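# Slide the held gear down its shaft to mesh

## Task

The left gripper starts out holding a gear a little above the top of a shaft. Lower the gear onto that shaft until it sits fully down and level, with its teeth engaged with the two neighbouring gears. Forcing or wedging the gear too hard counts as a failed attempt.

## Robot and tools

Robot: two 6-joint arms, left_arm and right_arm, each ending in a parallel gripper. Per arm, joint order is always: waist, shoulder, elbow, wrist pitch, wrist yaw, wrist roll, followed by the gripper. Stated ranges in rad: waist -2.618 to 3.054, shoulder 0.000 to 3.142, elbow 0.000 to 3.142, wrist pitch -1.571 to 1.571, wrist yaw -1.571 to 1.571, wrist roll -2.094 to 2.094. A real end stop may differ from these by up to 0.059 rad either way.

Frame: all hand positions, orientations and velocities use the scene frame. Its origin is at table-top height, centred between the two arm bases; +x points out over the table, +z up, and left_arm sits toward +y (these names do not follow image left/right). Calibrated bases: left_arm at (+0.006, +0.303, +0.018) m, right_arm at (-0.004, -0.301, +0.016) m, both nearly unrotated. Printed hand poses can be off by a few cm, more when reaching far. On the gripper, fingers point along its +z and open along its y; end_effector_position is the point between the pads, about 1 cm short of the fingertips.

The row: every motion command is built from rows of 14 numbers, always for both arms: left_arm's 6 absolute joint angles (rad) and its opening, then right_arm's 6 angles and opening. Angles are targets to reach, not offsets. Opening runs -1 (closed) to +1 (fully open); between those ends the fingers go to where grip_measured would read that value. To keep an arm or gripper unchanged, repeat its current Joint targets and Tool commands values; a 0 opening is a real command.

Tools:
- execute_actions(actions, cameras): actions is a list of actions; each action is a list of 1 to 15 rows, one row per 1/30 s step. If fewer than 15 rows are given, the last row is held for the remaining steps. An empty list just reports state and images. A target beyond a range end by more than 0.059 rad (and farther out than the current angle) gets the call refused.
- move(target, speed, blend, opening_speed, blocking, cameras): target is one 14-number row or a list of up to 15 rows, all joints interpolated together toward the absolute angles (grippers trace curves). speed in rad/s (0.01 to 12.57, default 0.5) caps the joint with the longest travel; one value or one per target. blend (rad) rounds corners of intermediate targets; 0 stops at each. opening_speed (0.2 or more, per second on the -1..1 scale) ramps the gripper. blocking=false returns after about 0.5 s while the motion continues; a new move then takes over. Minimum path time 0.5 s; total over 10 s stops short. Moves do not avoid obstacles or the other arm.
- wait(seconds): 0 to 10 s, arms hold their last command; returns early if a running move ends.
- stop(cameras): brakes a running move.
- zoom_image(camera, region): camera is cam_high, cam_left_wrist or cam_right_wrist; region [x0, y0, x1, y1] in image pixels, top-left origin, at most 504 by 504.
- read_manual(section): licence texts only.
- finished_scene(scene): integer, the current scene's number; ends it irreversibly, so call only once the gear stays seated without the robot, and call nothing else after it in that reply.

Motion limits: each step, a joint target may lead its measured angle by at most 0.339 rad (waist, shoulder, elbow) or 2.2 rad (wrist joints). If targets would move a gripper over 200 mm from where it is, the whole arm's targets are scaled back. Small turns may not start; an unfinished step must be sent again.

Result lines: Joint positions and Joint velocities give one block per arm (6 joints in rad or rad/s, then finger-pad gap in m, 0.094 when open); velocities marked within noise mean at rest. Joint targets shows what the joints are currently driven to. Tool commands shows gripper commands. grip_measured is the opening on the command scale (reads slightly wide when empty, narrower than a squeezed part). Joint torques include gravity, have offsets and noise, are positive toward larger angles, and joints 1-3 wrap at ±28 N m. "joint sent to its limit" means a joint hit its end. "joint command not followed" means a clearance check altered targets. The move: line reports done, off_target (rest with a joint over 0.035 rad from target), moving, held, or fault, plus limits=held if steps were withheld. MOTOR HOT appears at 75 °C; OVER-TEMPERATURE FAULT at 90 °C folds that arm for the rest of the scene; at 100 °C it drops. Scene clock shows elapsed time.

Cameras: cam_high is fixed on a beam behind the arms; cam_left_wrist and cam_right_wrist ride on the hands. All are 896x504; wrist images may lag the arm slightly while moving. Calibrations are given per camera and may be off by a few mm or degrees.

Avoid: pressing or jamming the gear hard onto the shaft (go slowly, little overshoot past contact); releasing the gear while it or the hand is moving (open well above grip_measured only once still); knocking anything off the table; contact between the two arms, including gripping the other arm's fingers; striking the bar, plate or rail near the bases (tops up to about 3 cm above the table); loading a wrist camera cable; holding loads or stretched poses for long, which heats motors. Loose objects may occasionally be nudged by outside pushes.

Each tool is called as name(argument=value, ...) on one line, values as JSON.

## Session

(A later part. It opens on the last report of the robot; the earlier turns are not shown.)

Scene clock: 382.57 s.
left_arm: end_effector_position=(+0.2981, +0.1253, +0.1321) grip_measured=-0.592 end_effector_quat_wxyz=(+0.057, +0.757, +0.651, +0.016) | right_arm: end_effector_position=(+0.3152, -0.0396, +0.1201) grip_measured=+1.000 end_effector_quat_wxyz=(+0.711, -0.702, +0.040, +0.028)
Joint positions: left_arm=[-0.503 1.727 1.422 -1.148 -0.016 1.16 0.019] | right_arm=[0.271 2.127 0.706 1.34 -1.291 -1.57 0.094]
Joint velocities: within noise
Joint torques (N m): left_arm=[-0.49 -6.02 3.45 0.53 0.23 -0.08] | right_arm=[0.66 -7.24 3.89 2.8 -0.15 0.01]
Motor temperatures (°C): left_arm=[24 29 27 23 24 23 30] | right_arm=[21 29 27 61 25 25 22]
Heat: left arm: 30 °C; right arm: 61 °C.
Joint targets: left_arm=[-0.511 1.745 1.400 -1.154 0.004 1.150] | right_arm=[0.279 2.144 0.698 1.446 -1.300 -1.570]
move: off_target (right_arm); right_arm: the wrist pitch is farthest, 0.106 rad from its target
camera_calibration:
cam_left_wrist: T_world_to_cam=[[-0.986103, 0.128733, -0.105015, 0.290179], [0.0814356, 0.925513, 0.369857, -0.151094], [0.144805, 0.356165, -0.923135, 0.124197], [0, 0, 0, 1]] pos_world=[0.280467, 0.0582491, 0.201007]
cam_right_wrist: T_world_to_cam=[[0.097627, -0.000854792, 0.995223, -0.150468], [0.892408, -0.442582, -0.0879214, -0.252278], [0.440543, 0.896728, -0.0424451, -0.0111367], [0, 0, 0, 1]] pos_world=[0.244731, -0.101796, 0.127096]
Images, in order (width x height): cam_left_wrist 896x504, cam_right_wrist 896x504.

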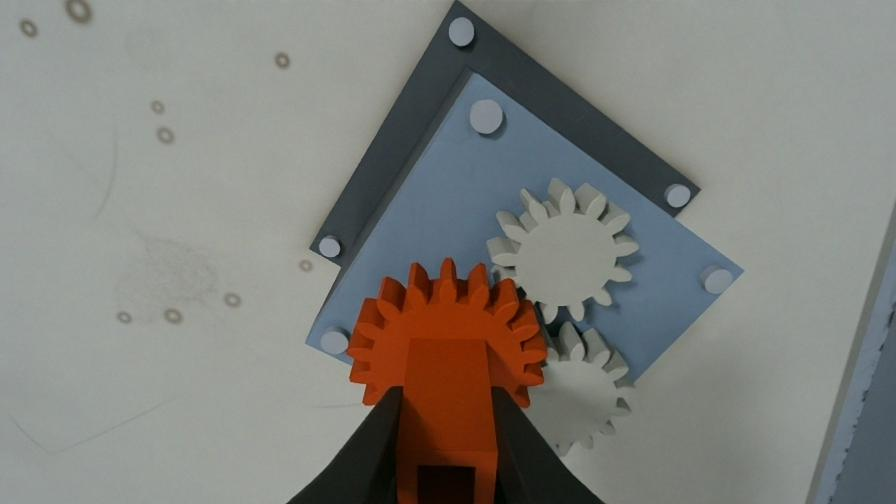

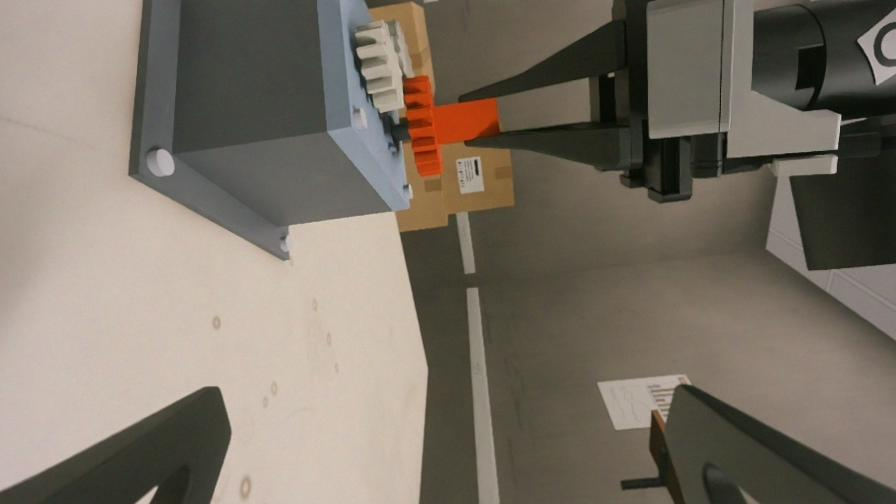

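move(target=[-0.480,1.745,1.402,-1.154,0.034,1.15,-1,0.279,2.144,0.698,1.446,-1.30,-1.57,1], speed=0.06, cameras=["cam_left_wrist","cam_right_wrist"])

zoom_image(camera="cam_right_wrist", region=[320, 10, 480, 170])

move(target=[-0.480,1.745,1.402,-1.154,0.034,1.246,-1,0.279,2.144,0.698,1.446,-1.30,-1.57,1], speed=0.1, cameras=["cam_left_wrist","cam_right_wrist"])

zoom_image(camera="cam_left_wrist", region=[460, 150, 660, 350])

zoom_image(camera="cam_left_wrist", region=[510, 310, 660, 460])

Scene clock: 463.53 s.
left_arm: end_effector_position=(+0.2987, +0.1270, +0.1317) grip_measured=-0.592 end_effector_quat_wxyz=(+0.060, +0.750, +0.659, +0.003) | right_arm: end_effector_position=(+0.3152, -0.0396, +0.1201) grip_measured=+1.000 end_effector_quat_wxyz=(+0.711, -0.702, +0.040, +0.028)
Joint positions: left_arm=[-0.483 1.727 1.421 -1.148 0.012 1.158 0.019] | right_arm=[0.271 2.127 0.706 1.34 -1.291 -1.57 0.094]
Joint velocities: within noise
Joint torques (N m): left_arm=[0.32 -6.02 3.67 0.52 0.27 -0.1] | right_arm=[0.66 -7.25 3.86 2.8 -0.15 0.01]
Motor temperatures (°C): left_arm=[24 29 27 23 24 23 30] | right_arm=[21 29 27 62 25 25 22]
Heat: left arm: 30 °C; right arm: 62 °C.
Joint targets: left_arm=[-0.480 1.745 1.402 -1.154 0.034 1.150] | right_arm=[0.279 2.144 0.698 1.446 -1.300 -1.570]
move: off_target (right_arm); right_arm: the wrist pitch is farthest, 0.106 rad from its target
camera_calibration:
cam_left_wrist: T_world_to_cam=[[-0.98988, 0.10828, -0.0917269, 0.292446], [0.0701873, 0.935343, 0.346708, -0.147355], [0.123338, 0.336761, -0.933477, 0.133384], [0, 0, 0, 1]] pos_world=[0.283377, 0.0612426, 0.202425]
cam_right_wrist: T_world_to_cam=[[0.097627, -0.000854792, 0.995223, -0.150468], [0.892408, -0.442582, -0.0879214, -0.252278], [0.440543, 0.896728, -0.0424451, -0.0111367], [0, 0, 0, 1]] pos_world=[0.244731, -0.101796, 0.127096]
Images, in order (width x height): cam_left_wrist 896x504, cam_right_wrist 896x504.

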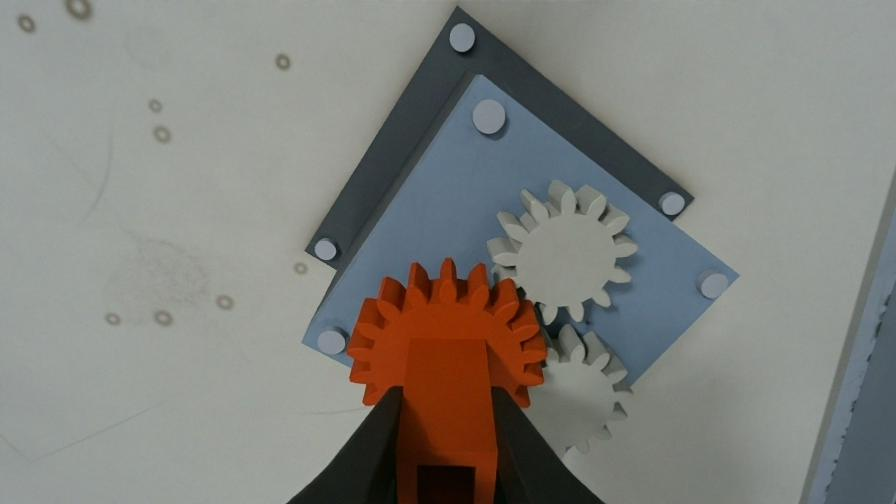

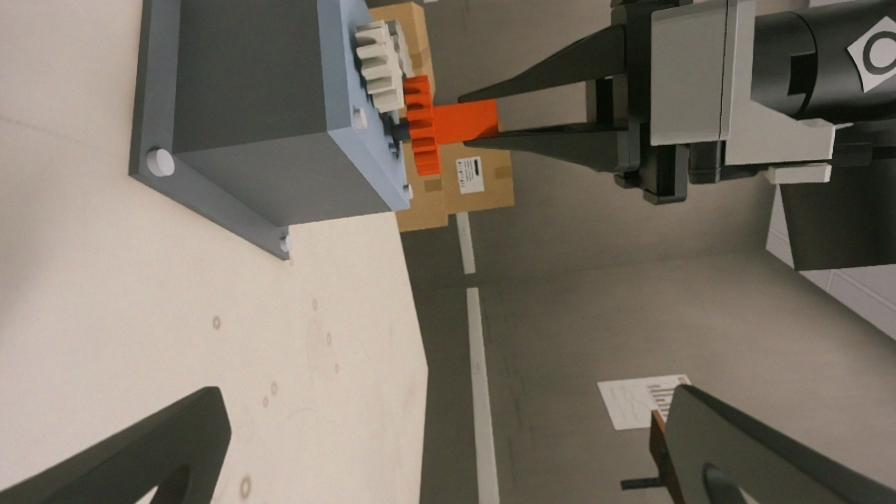

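Scaled by 3.150.

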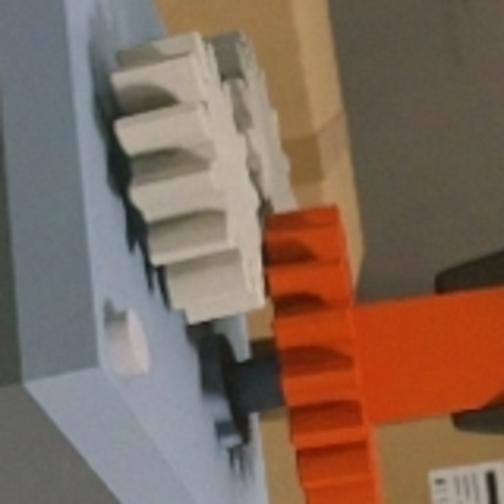

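Scene clock: 465.00 s.
left_arm: end_effector_position=(+0.2988, +0.1267, +0.1318) grip_measured=-0.592 end_effector_quat_wxyz=(+0.061, +0.775, +0.629, +0.005) | right_arm: end_effector_position=(+0.3152, -0.0396, +0.1201) grip_measured=+1.000 end_effector_quat_wxyz=(+0.711, -0.702, +0.040, +0.028)
Joint positions: left_arm=[-0.483 1.727 1.421 -1.147 0.013 1.236 0.019] | right_arm=[0.271 2.127 0.706 1.34 -1.291 -1.57 0.094]
Joint velocities: within noise
Joint torques (N m): left_arm=[0.32 -6.04 3.67 0.53 0.25 0.11] | right_arm=[0.66 -7.24 3.88 2.8 -0.15 0]
Motor temperatures (°C): left_arm=[24 29 27 23 24 23 30] | right_arm=[21 29 27 62 25 25 22]
Heat: left arm: 30 °C; right arm: 62 °C.
Joint targets: left_arm=[-0.480 1.745 1.402 -1.154 0.034 1.246] | right_arm=[0.279 2.144 0.698 1.446 -1.300 -1.570]
move: off_target (right_arm); right_arm: the wrist pitch is farthest, 0.106 rad from its target
camera_calibration:
cam_left_wrist: T_world_to_cam=[[-0.977883, 0.184837, -0.0978801, 0.280099], [0.13962, 0.925334, 0.35251, -0.167476], [0.155729, 0.331047, -0.930675, 0.124174], [0, 0, 0, 1]] pos_world=[0.27795, 0.0620906, 0.202019]
cam_right_wrist: T_world_to_cam=[[0.097627, -0.000854792, 0.995223, -0.150468], [0.892408, -0.442582, -0.0879214, -0.252278], [0.440543, 0.896728, -0.0424451, -0.0111367], [0, 0, 0, 1]] pos_world=[0.244731, -0.101796, 0.127096]
Images, in order (width x height): cam_left_wrist 896x504, cam_right_wrist 896x504.

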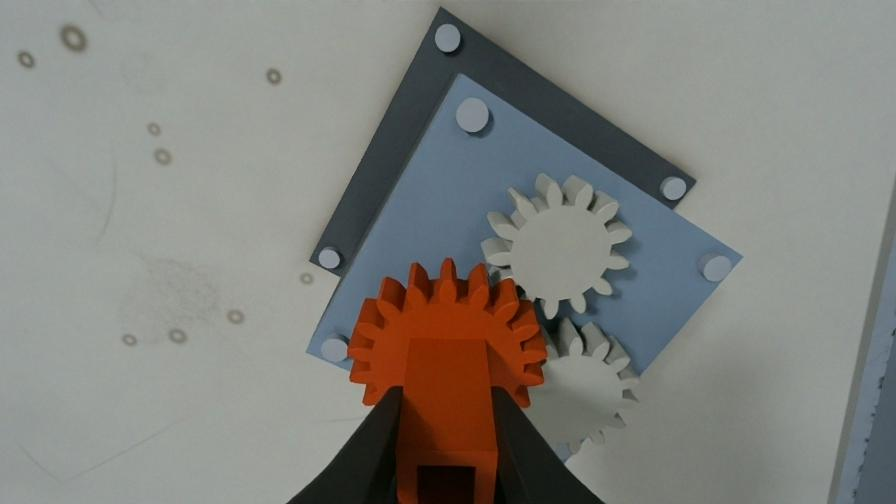

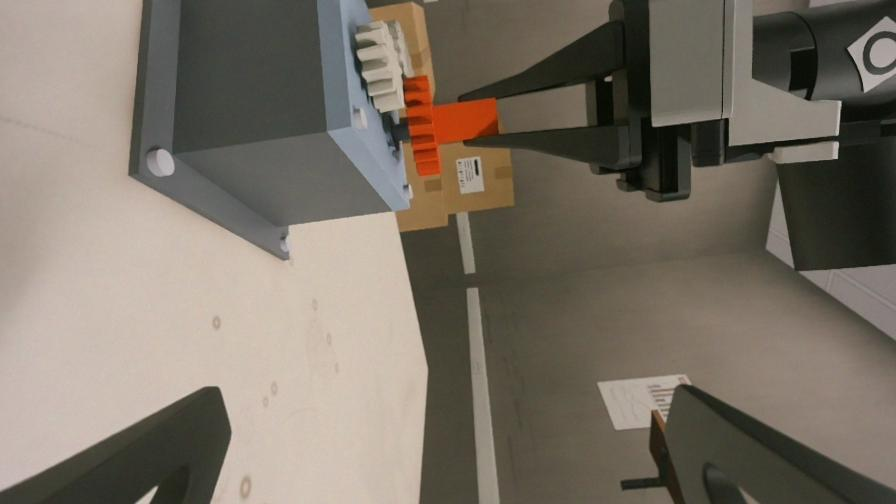

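Scaled by 2.520.

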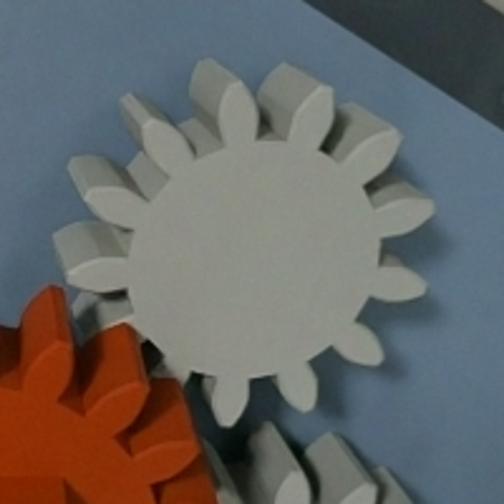

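Scaled by 3.360.

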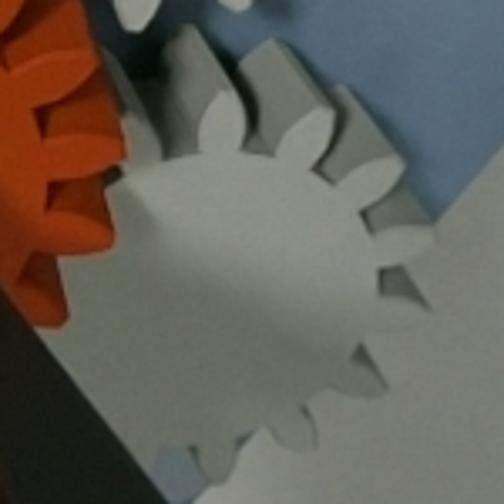

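zoom_image(camera="cam_right_wrist", region=[350, 10, 450, 110])

zoom_image(camera="cam_right_wrist", region=[370, 80, 470, 180])

Scaled by 5.040.

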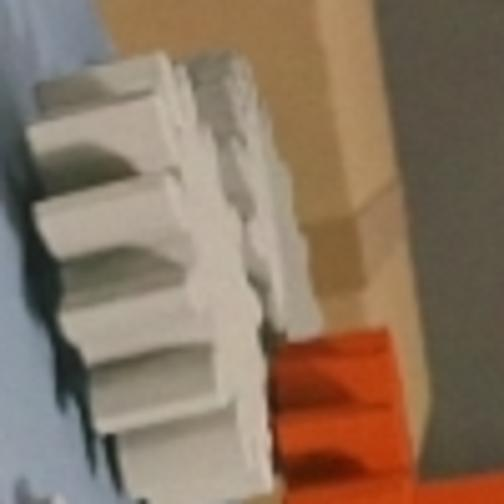

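Scaled by 5.040.

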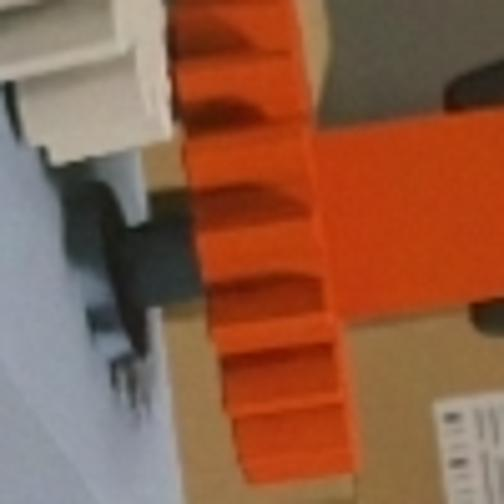

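move(target=[[-0.480,1.745,1.443,-1.183,0.034,1.246,-1,0.279,2.144,0.698,1.446,-1.30,-1.57,1],[-0.480,1.705,1.415,-1.164,0.034,1.246,-1,0.279,2.144,0.698,1.446,-1.30,-1.57,1]], speed=0.06, cameras=[])

move(target=[[-0.480,1.6458,1.3395,-1.0937,0.034,1.246,-1,0.279,2.144,0.698,1.446,-1.30,-1.57,1]], speed=0.06)

zoom_image(camera="cam_right_wrist", region=[340, 40, 480, 180])

Scene clock: 508.30 s.
left_arm: end_effector_position=(+0.2990, +0.1266, +0.1324) grip_measured=-0.592 end_effector_quat_wxyz=(+0.061, +0.775, +0.628, +0.005) | right_arm: end_effector_position=(+0.3152, -0.0396, +0.1201) grip_measured=+1.000 end_effector_quat_wxyz=(+0.711, -0.702, +0.040, +0.028)
Joint positions: left_arm=[-0.483 1.727 1.423 -1.149 0.013 1.237 0.019] | right_arm=[0.271 2.127 0.706 1.34 -1.291 -1.57 0.094]
Joint velocities: within noise
Joint torques (N m): left_arm=[0.32 -9.61 4.44 0.44 0.26 0.1] | right_arm=[0.66 -7.25 3.86 2.81 -0.15 0.01]
Motor temperatures (°C): left_arm=[24 29 27 23 24 23 30] | right_arm=[21 30 27 63 25 25 22]
Heat: left arm: 30 °C; right arm: 63 °C.
Joint targets: left_arm=[-0.480 1.705 1.415 -1.164 0.034 1.246] | right_arm=[0.279 2.144 0.698 1.446 -1.300 -1.570]
move: off_target (right_arm); right_arm: the wrist pitch is farthest, 0.106 rad from its target
No camera images: "cameras" was empty.

Scene clock: 509.83 s.
left_arm: end_effector_position=(+0.2972, +0.1277, +0.1342) grip_measured=-0.592 end_effector_quat_wxyz=(+0.087, +0.774, +0.627, +0.014) | right_arm: end_effector_position=(+0.3152, -0.0396, +0.1201) grip_measured=+1.000 end_effector_quat_wxyz=(+0.711, -0.702, +0.040, +0.028)
Joint positions: left_arm=[-0.483 1.667 1.354 -1.085 0.013 1.238 0.019] | right_arm=[0.271 2.127 0.706 1.34 -1.291 -1.57 0.094]
Joint velocities: within noise
Joint torques (N m): left_arm=[0.34 -9.03 4.03 0.6 0.26 0.09] | right_arm=[0.65 -7.24 3.88 2.8 -0.15 0]
Motor temperatures (°C): left_arm=[24 29 27 23 24 23 30] | right_arm=[21 30 27 63 25 25 22]
Heat: left arm: 30 °C; right arm: 63 °C.
Joint targets: left_arm=[-0.480 1.646 1.339 -1.094 0.034 1.246] | right_arm=[0.279 2.144 0.698 1.446 -1.300 -1.570]
move: off_target (right_arm); right_arm: the wrist pitch is farthest, 0.106 rad from its target
camera_calibration:
cam_left_wrist: T_world_to_cam=[[-0.971741, 0.182109, -0.150185, 0.284174], [0.123893, 0.935046, 0.332175, -0.162812], [0.200922, 0.304181, -0.931184, 0.116341], [0, 0, 0, 1]] pos_world=[0.272939, 0.0650971, 0.205096]
cam_right_wrist: T_world_to_cam=[[0.097627, -0.000854792, 0.995223, -0.150468], [0.892408, -0.442582, -0.0879214, -0.252278], [0.440543, 0.896728, -0.0424451, -0.0111367], [0, 0, 0, 1]] pos_world=[0.244731, -0.101796, 0.127096]

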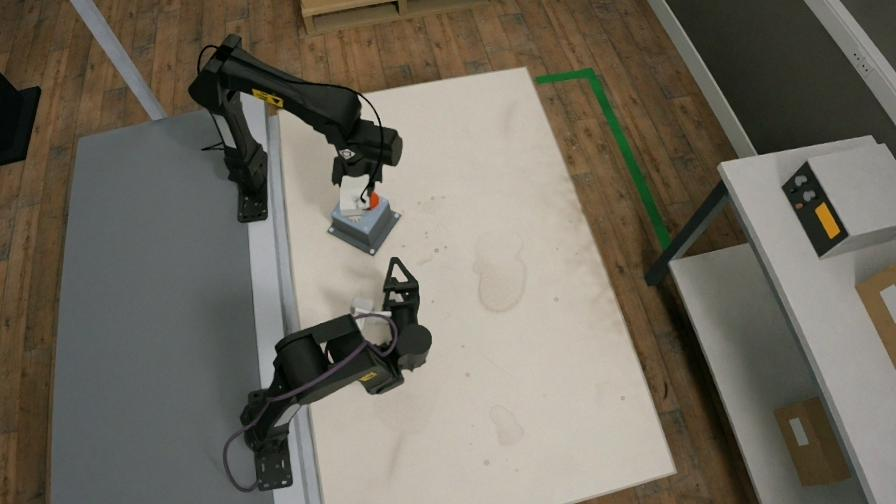

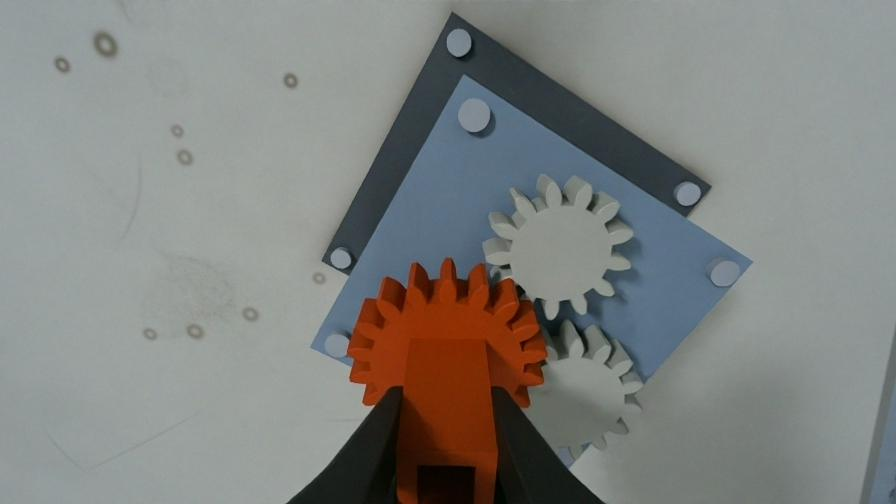

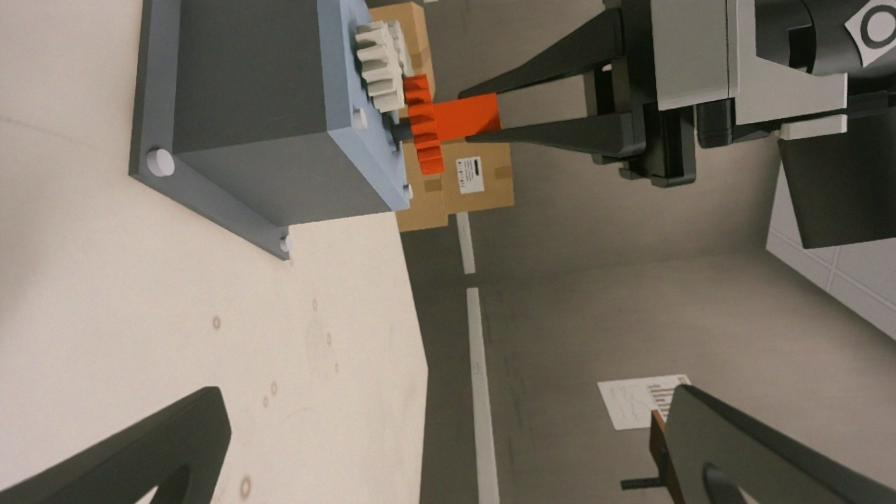

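Scaled by 3.600.

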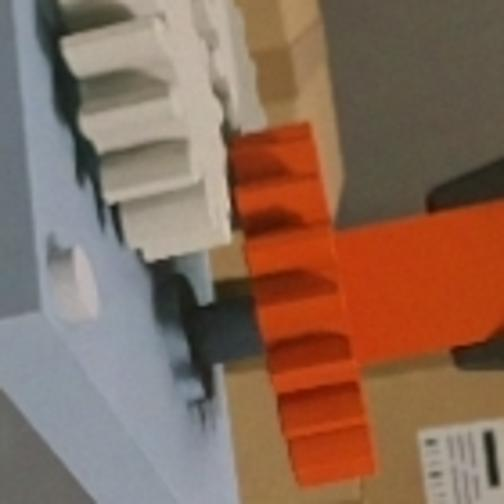

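move(target=[[-0.480,1.5902,1.2674,-1.0232,0.034,1.246,-1,0.279,2.144,0.698,1.446,-1.30,-1.57,1]], speed=0.06, cameras=["cam_left_wrist","cam_right_wrist"])

zoom_image(camera="cam_right_wrist", region=[340, 40, 480, 180])

Scene clock: 516.00 s.
left_arm: end_effector_position=(+0.2959, +0.1285, +0.1362) grip_measured=-0.592 end_effector_quat_wxyz=(+0.115, +0.772, +0.625, +0.025) | right_arm: end_effector_position=(+0.3152, -0.0396, +0.1201) grip_measured=+1.000 end_effector_quat_wxyz=(+0.711, -0.702, +0.040, +0.028)
Joint positions: left_arm=[-0.483 1.606 1.285 -1.017 0.013 1.238 0.019] | right_arm=[0.271 2.127 0.706 1.34 -1.291 -1.57 0.094]
Joint velocities: within noise
Joint torques (N m): left_arm=[0.32 -7.95 3.93 0.74 0.25 0.09] | right_arm=[0.66 -7.25 3.89 2.81 -0.15 0.01]
Motor temperatures (°C): left_arm=[24 29 27 23 24 23 30] | right_arm=[21 30 27 63 25 25 22]
Heat: left arm: 30 °C; right arm: 63 °C.
Joint targets: left_arm=[-0.480 1.590 1.267 -1.023 0.034 1.246] | right_arm=[0.279 2.144 0.698 1.446 -1.300 -1.570]
move: off_target (right_arm); right_arm: the wrist pitch is farthest, 0.106 rad from its target
camera_calibration:
cam_left_wrist: T_world_to_cam=[[-0.962701, 0.175866, -0.205614, 0.28868], [0.106774, 0.945203, 0.308528, -0.157082], [0.248607, 0.275066, -0.928727, 0.107621], [0, 0, 0, 1]] pos_world=[0.26793, 0.0681025, 0.207771]
cam_right_wrist: T_world_to_cam=[[0.097627, -0.000854792, 0.995223, -0.150468], [0.892408, -0.442582, -0.0879214, -0.252278], [0.440543, 0.896728, -0.0424451, -0.0111367], [0, 0, 0, 1]] pos_world=[0.244731, -0.101796, 0.127096]
Images, in order (width x height): cam_left_wrist 896x504, cam_right_wrist 896x504.

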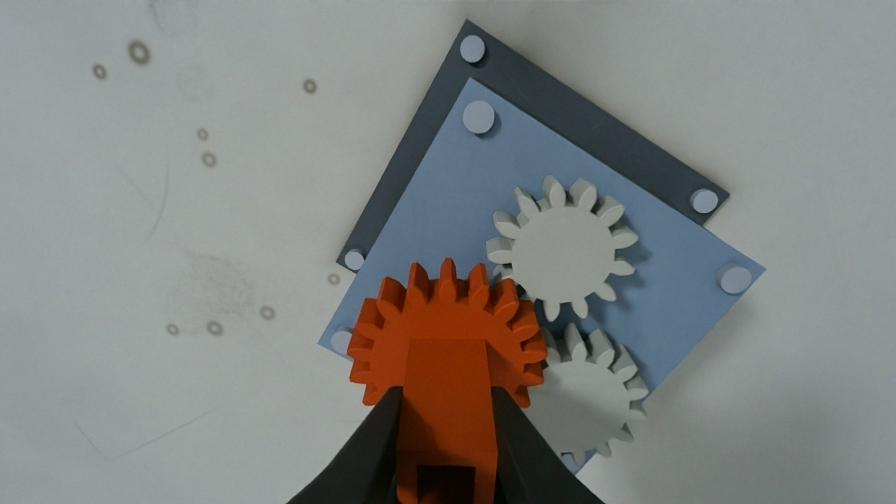

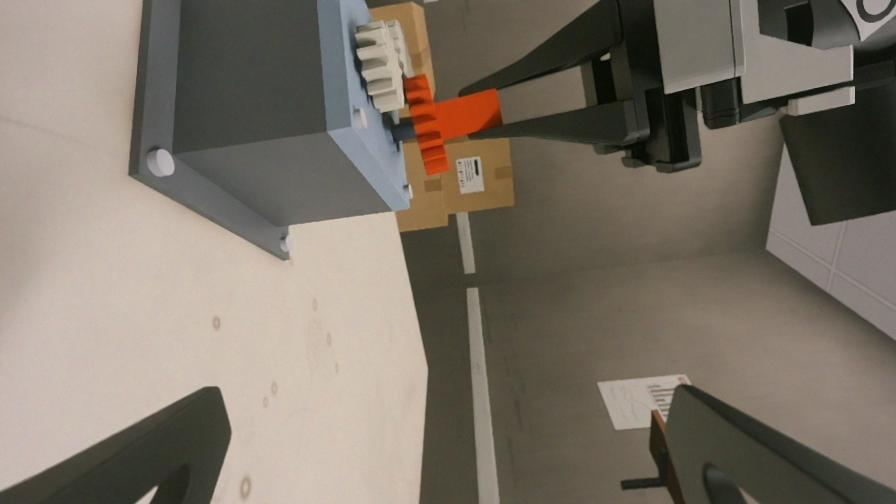

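Scaled by 3.600.

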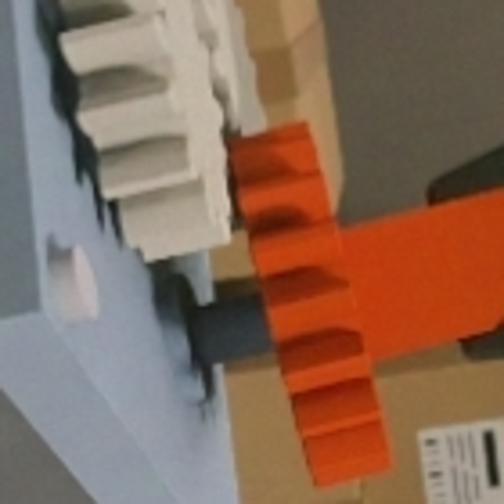

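move(target=[-0.480,1.5902,1.2674,-1.0232,0.034,1.246,-1,0.279,2.144,0.698,1.446,-1.30,1.57,1], speed=1.5, cameras=["cam_left_wrist","cam_right_wrist"])

zoom_image(camera="cam_right_wrist", region=[400, 150, 560, 310])

zoom_image(camera="cam_left_wrist", region=[430, 160, 670, 400])

Scene clock: 526.83 s.
left_arm: end_effector_position=(+0.2959, +0.1285, +0.1362) grip_measured=-0.592 end_effector_quat_wxyz=(+0.115, +0.772, +0.625, +0.025) | right_arm: end_effector_position=(+0.3151, -0.0396, +0.1202) grip_measured=+1.000 end_effector_quat_wxyz=(-0.028, +0.039, +0.701, +0.711)
Joint positions: left_arm=[-0.483 1.606 1.285 -1.017 0.013 1.238 0.019] | right_arm=[0.271 2.127 0.706 1.341 -1.292 1.571 0.094]
Joint velocities: within noise
Joint torques (N m): left_arm=[0.34 -7.95 3.92 0.74 0.25 0.09] | right_arm=[0.66 -7.25 3.86 2.78 -0.14 0.01]
Motor temperatures (°C): left_arm=[24 29 27 23 24 23 30] | right_arm=[21 30 27 63 25 25 22]
Heat: left arm: 30 °C; right arm: 63 °C.
Joint targets: left_arm=[-0.480 1.590 1.267 -1.023 0.034 1.246] | right_arm=[0.279 2.144 0.698 1.446 -1.300 1.570]
move: off_target (right_arm); right_arm: the wrist pitch is farthest, 0.105 rad from its target
camera_calibration:
cam_left_wrist: T_world_to_cam=[[-0.962701, 0.175866, -0.205614, 0.28868], [0.106774, 0.945203, 0.308528, -0.157082], [0.248607, 0.275066, -0.928727, 0.107621], [0, 0, 0, 1]] pos_world=[0.26793, 0.0681025, 0.207771]
cam_right_wrist: T_world_to_cam=[[-0.0962545, 0.0273365, -0.994981, 0.150842], [-0.906774, -0.414651, 0.0763289, 0.296071], [-0.410484, 0.90957, 0.0647, 0.244707], [0, 0, 0, 1]] pos_world=[0.383437, -0.103936, 0.111654]
Images, in order (width x height): cam_left_wrist 896x504, cam_right_wrist 896x504.

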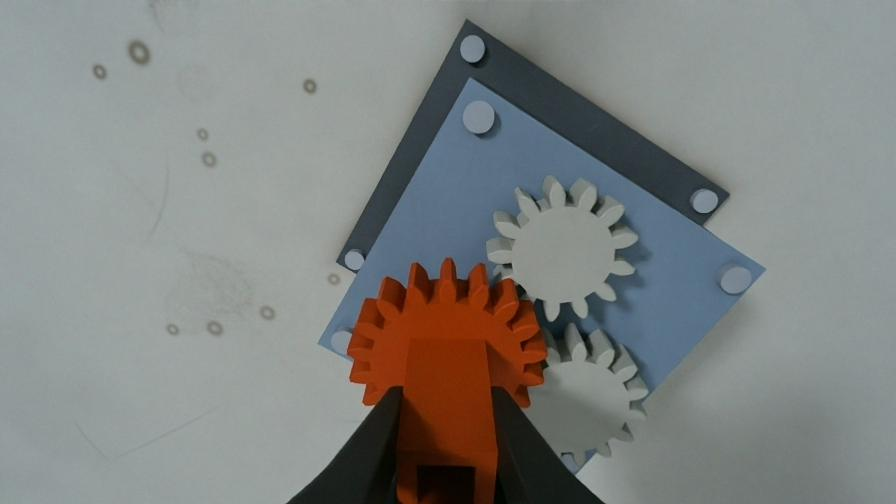

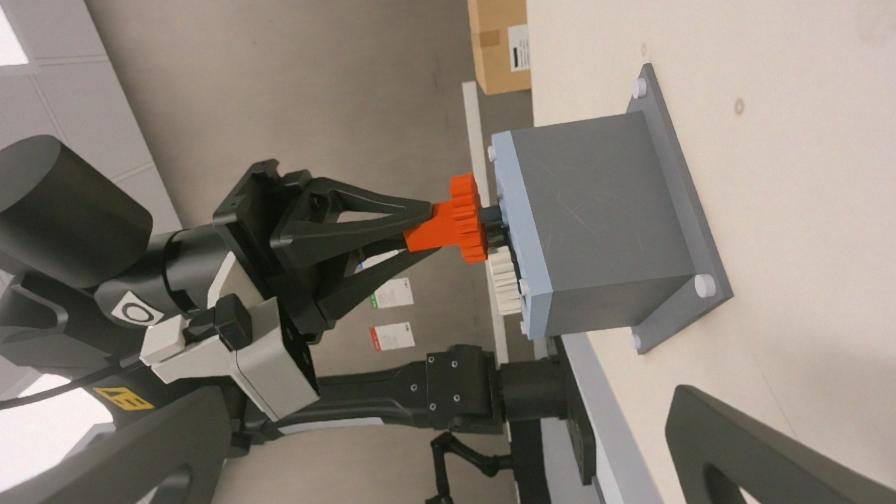

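Scaled by 3.150.

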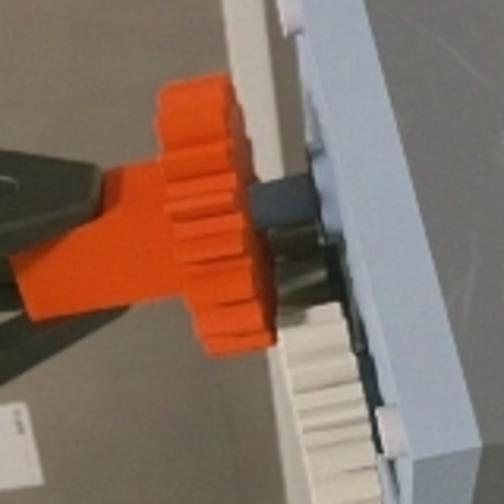

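Scaled by 2.100.

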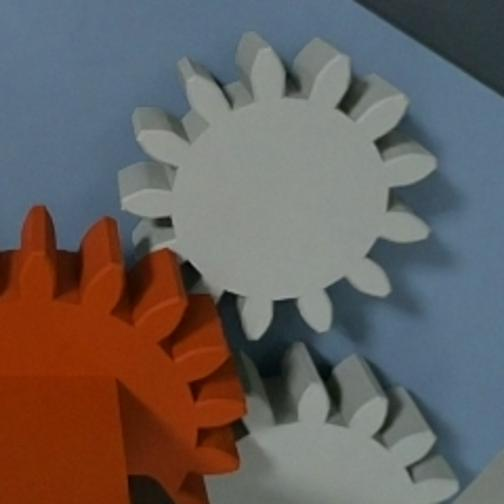

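zoom_image(camera="cam_right_wrist", region=[440, 165, 540, 265])

zoom_image(camera="cam_right_wrist", region=[450, 230, 550, 330])

Scaled by 5.040.

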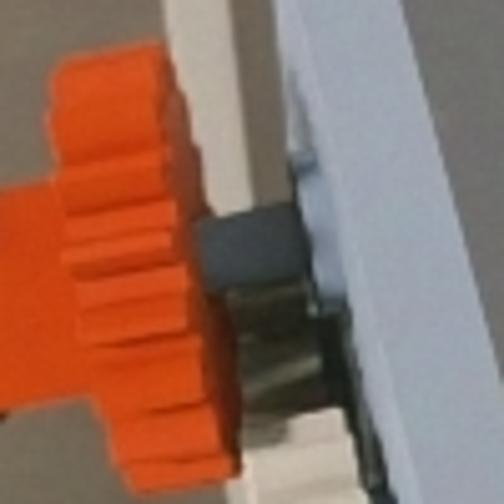

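Scaled by 5.040.

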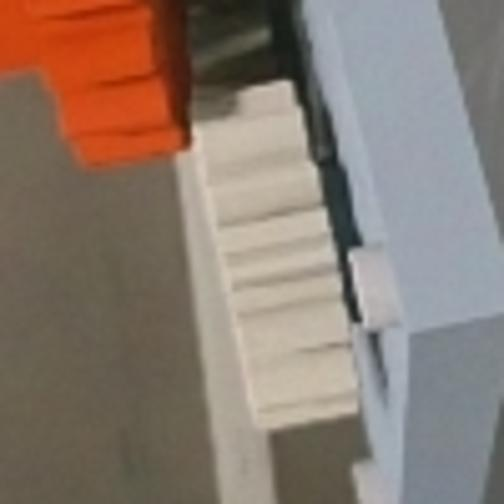

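move(target=[[-0.480,1.5902,1.305,-1.051,0.034,1.250,-1,0.279,2.144,0.698,1.446,-1.30,1.57,1],[-0.480,1.5902,1.305,-1.051,0.034,1.387,-1,0.279,2.144,0.698,1.446,-1.30,1.57,1],[-0.480,1.5902,1.270,-1.027,0.034,1.387,-1,0.279,2.144,0.698,1.446,-1.30,1.57,1]], speed=0.08, cameras=["cam_left_wrist","cam_right_wrist"])

zoom_image(camera="cam_left_wrist", region=[430, 160, 670, 400])

zoom_image(camera="cam_left_wrist", region=[510, 300, 660, 450])

zoom_image(camera="cam_right_wrist", region=[440, 165, 540, 265])

Scene clock: 560.77 s.
left_arm: end_effector_position=(+0.2956, +0.1286, +0.1363) grip_measured=-0.592 end_effector_quat_wxyz=(+0.113, +0.814, +0.569, +0.032) | right_arm: end_effector_position=(+0.3151, -0.0396, +0.1202) grip_measured=+1.000 end_effector_quat_wxyz=(-0.029, +0.040, +0.701, +0.711)
Joint positions: left_arm=[-0.483 1.606 1.285 -1.018 0.014 1.379 0.019] | right_arm=[0.271 2.127 0.706 1.341 -1.292 1.573 0.094]
Joint velocities: within noise
Joint torques (N m): left_arm=[0.32 -7.95 4.07 0.71 0.25 0.1] | right_arm=[0.66 -7.25 3.86 2.78 -0.14 -0.02]
Motor temperatures (°C): left_arm=[24 29 27 23 24 23 31] | right_arm=[21 30 27 63 25 25 22]
Heat: left arm: 31 °C; right arm: 63 °C.
Joint targets: left_arm=[-0.480 1.590 1.270 -1.027 0.034 1.387] | right_arm=[0.279 2.144 0.698 1.446 -1.300 1.570]
move: off_target (right_arm); right_arm: the wrist pitch is farthest, 0.105 rad from its target
camera_calibration:
cam_left_wrist: T_world_to_cam=[[-0.925311, 0.310505, -0.217684, 0.261786], [0.227719, 0.914003, 0.335772, -0.192575], [0.303223, 0.261123, -0.916445, 0.0916625], [0, 0, 0, 1]] pos_world=[0.258292, 0.0707926, 0.205651]
cam_right_wrist: T_world_to_cam=[[-0.0974637, 0.0273343, -0.994864, 0.151195], [-0.90669, -0.414629, 0.0774335, 0.295926], [-0.410383, 0.90958, 0.065195, 0.244621], [0, 0, 0, 1]] pos_world=[0.383437, -0.103936, 0.111556]
Images, in order (width x height): cam_left_wrist 896x504, cam_right_wrist 896x504.

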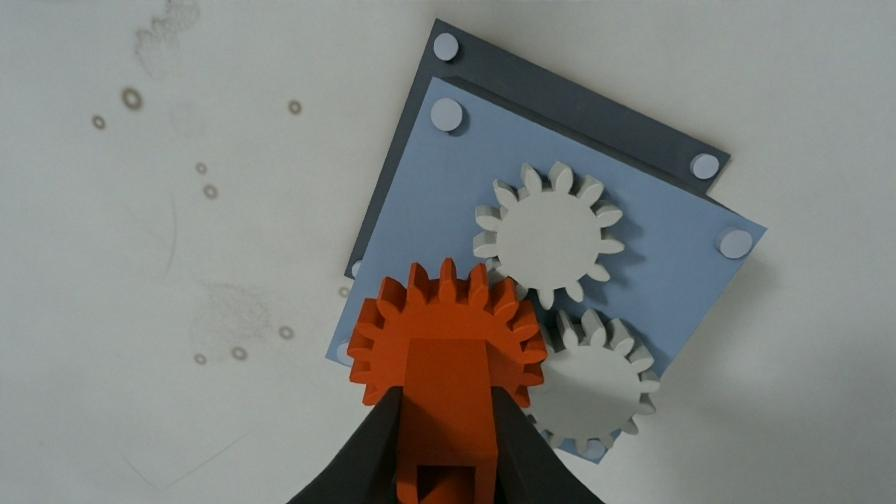

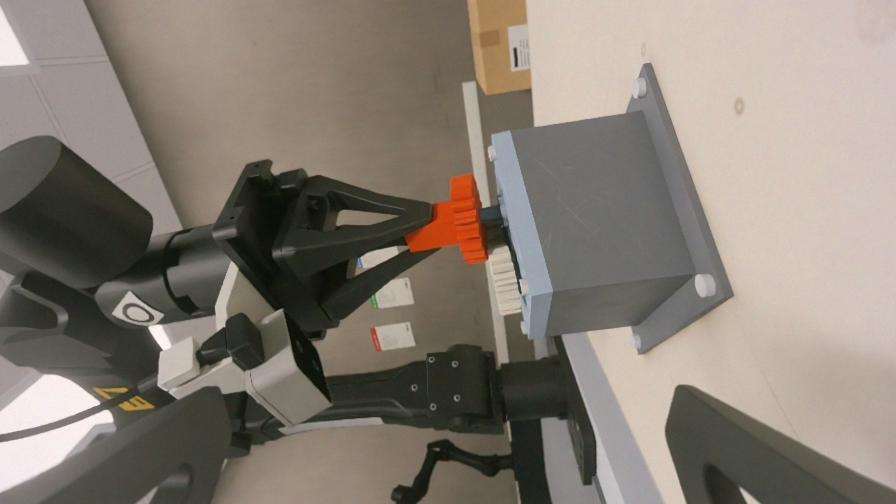

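Scaled by 2.100.

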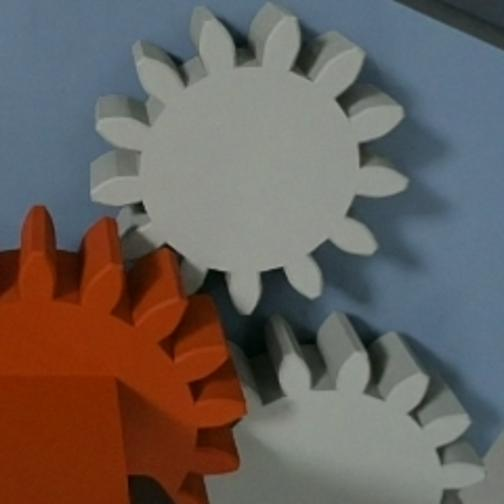

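Scaled by 3.360.

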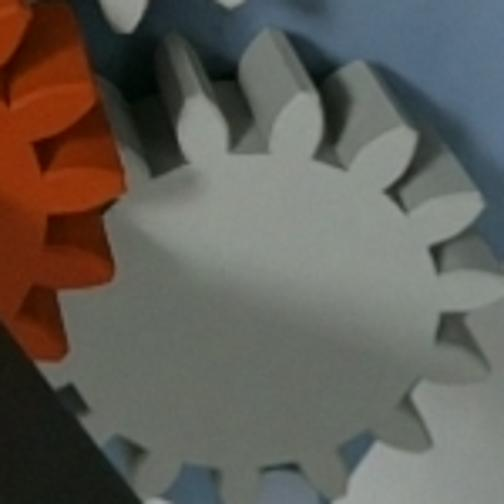

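Scaled by 5.040.

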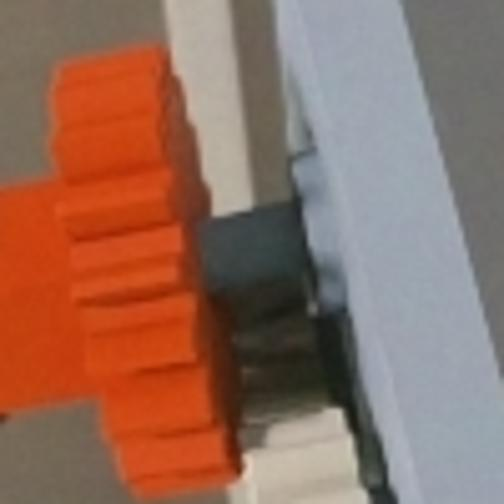

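move(target=[-0.480,1.5902,1.261,-1.019,0.034,1.387,-1,0.279,2.144,0.698,1.446,-1.30,1.57,1], speed=0.04, cameras=["cam_left_wrist","cam_right_wrist"])

zoom_image(camera="cam_right_wrist", region=[440, 165, 540, 265])

Scene clock: 581.07 s.
left_arm: end_effector_position=(+0.2956, +0.1286, +0.1362) grip_measured=-0.592 end_effector_quat_wxyz=(+0.114, +0.814, +0.569, +0.033) | right_arm: end_effector_position=(+0.3151, -0.0396, +0.1202) grip_measured=+1.000 end_effector_quat_wxyz=(-0.029, +0.040, +0.701, +0.711)
Joint positions: left_arm=[-0.483 1.602 1.281 -1.013 0.014 1.379 0.019] | right_arm=[0.271 2.127 0.706 1.341 -1.292 1.573 0.094]
Joint velocities: within noise
Joint torques (N m): left_arm=[0.34 -7.61 3.79 0.75 0.25 0.1] | right_arm=[0.66 -7.25 3.88 2.78 -0.15 -0.01]
Motor temperatures (°C): left_arm=[24 29 27 23 24 23 31] | right_arm=[21 30 27 63 25 25 22]
Heat: left arm: 31 °C; right arm: 63 °C.
Joint targets: left_arm=[-0.480 1.590 1.261 -1.019 0.034 1.387] | right_arm=[0.279 2.144 0.698 1.446 -1.300 1.570]
move: off_target (right_arm); right_arm: the wrist pitch is farthest, 0.105 rad from its target
camera_calibration:
cam_left_wrist: T_world_to_cam=[[-0.924617, 0.309976, -0.221356, 0.262059], [0.226524, 0.914696, 0.334692, -0.192207], [0.30622, 0.259319, -0.91596, 0.0909547], [0, 0, 0, 1]] pos_world=[0.257992, 0.0709928, 0.20565]
cam_right_wrist: T_world_to_cam=[[-0.0974637, 0.0273343, -0.994864, 0.151195], [-0.90669, -0.414629, 0.0774335, 0.295926], [-0.410383, 0.90958, 0.065195, 0.244621], [0, 0, 0, 1]] pos_world=[0.383437, -0.103936, 0.111556]
Images, in order (width x height): cam_left_wrist 896x504, cam_right_wrist 896x504.

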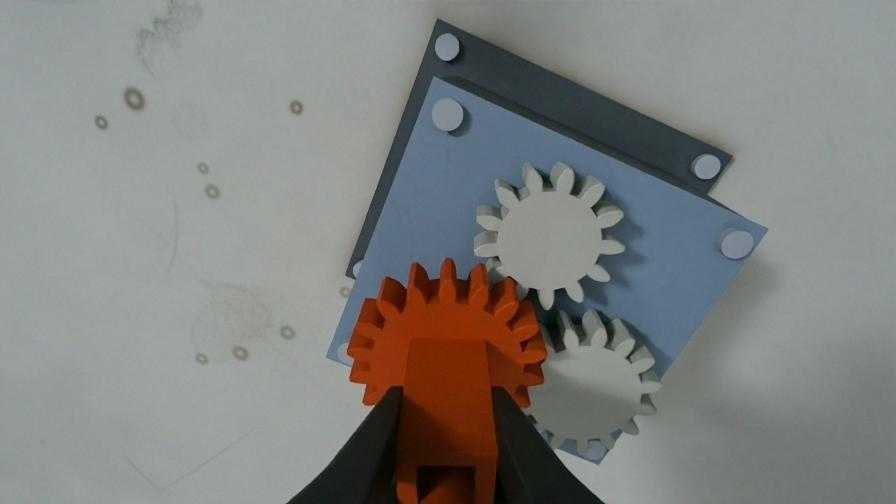

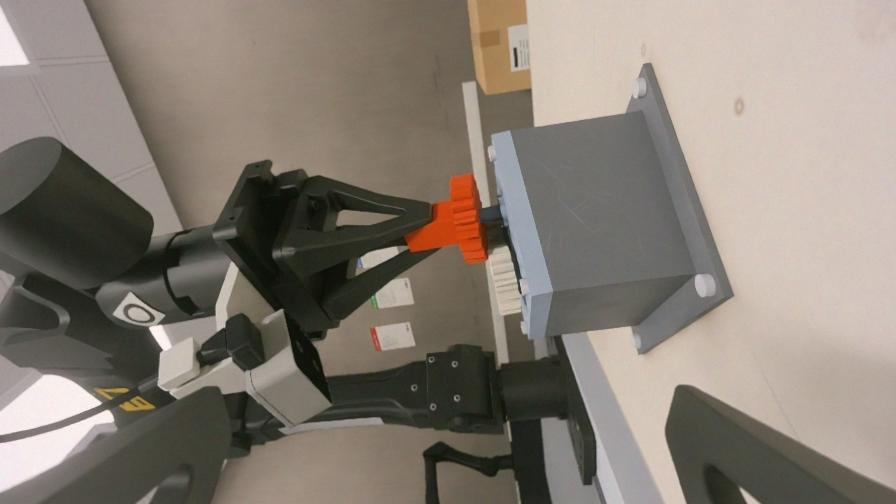

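Scaled by 5.040.

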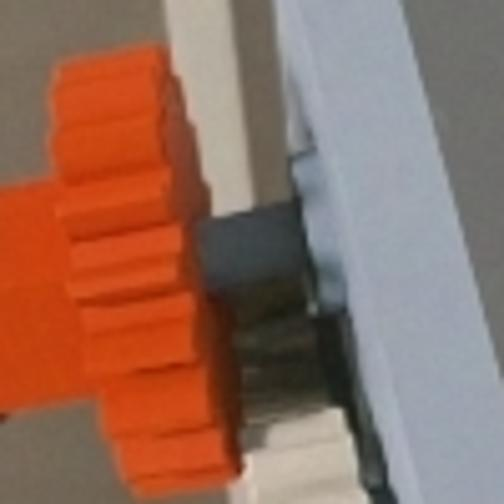

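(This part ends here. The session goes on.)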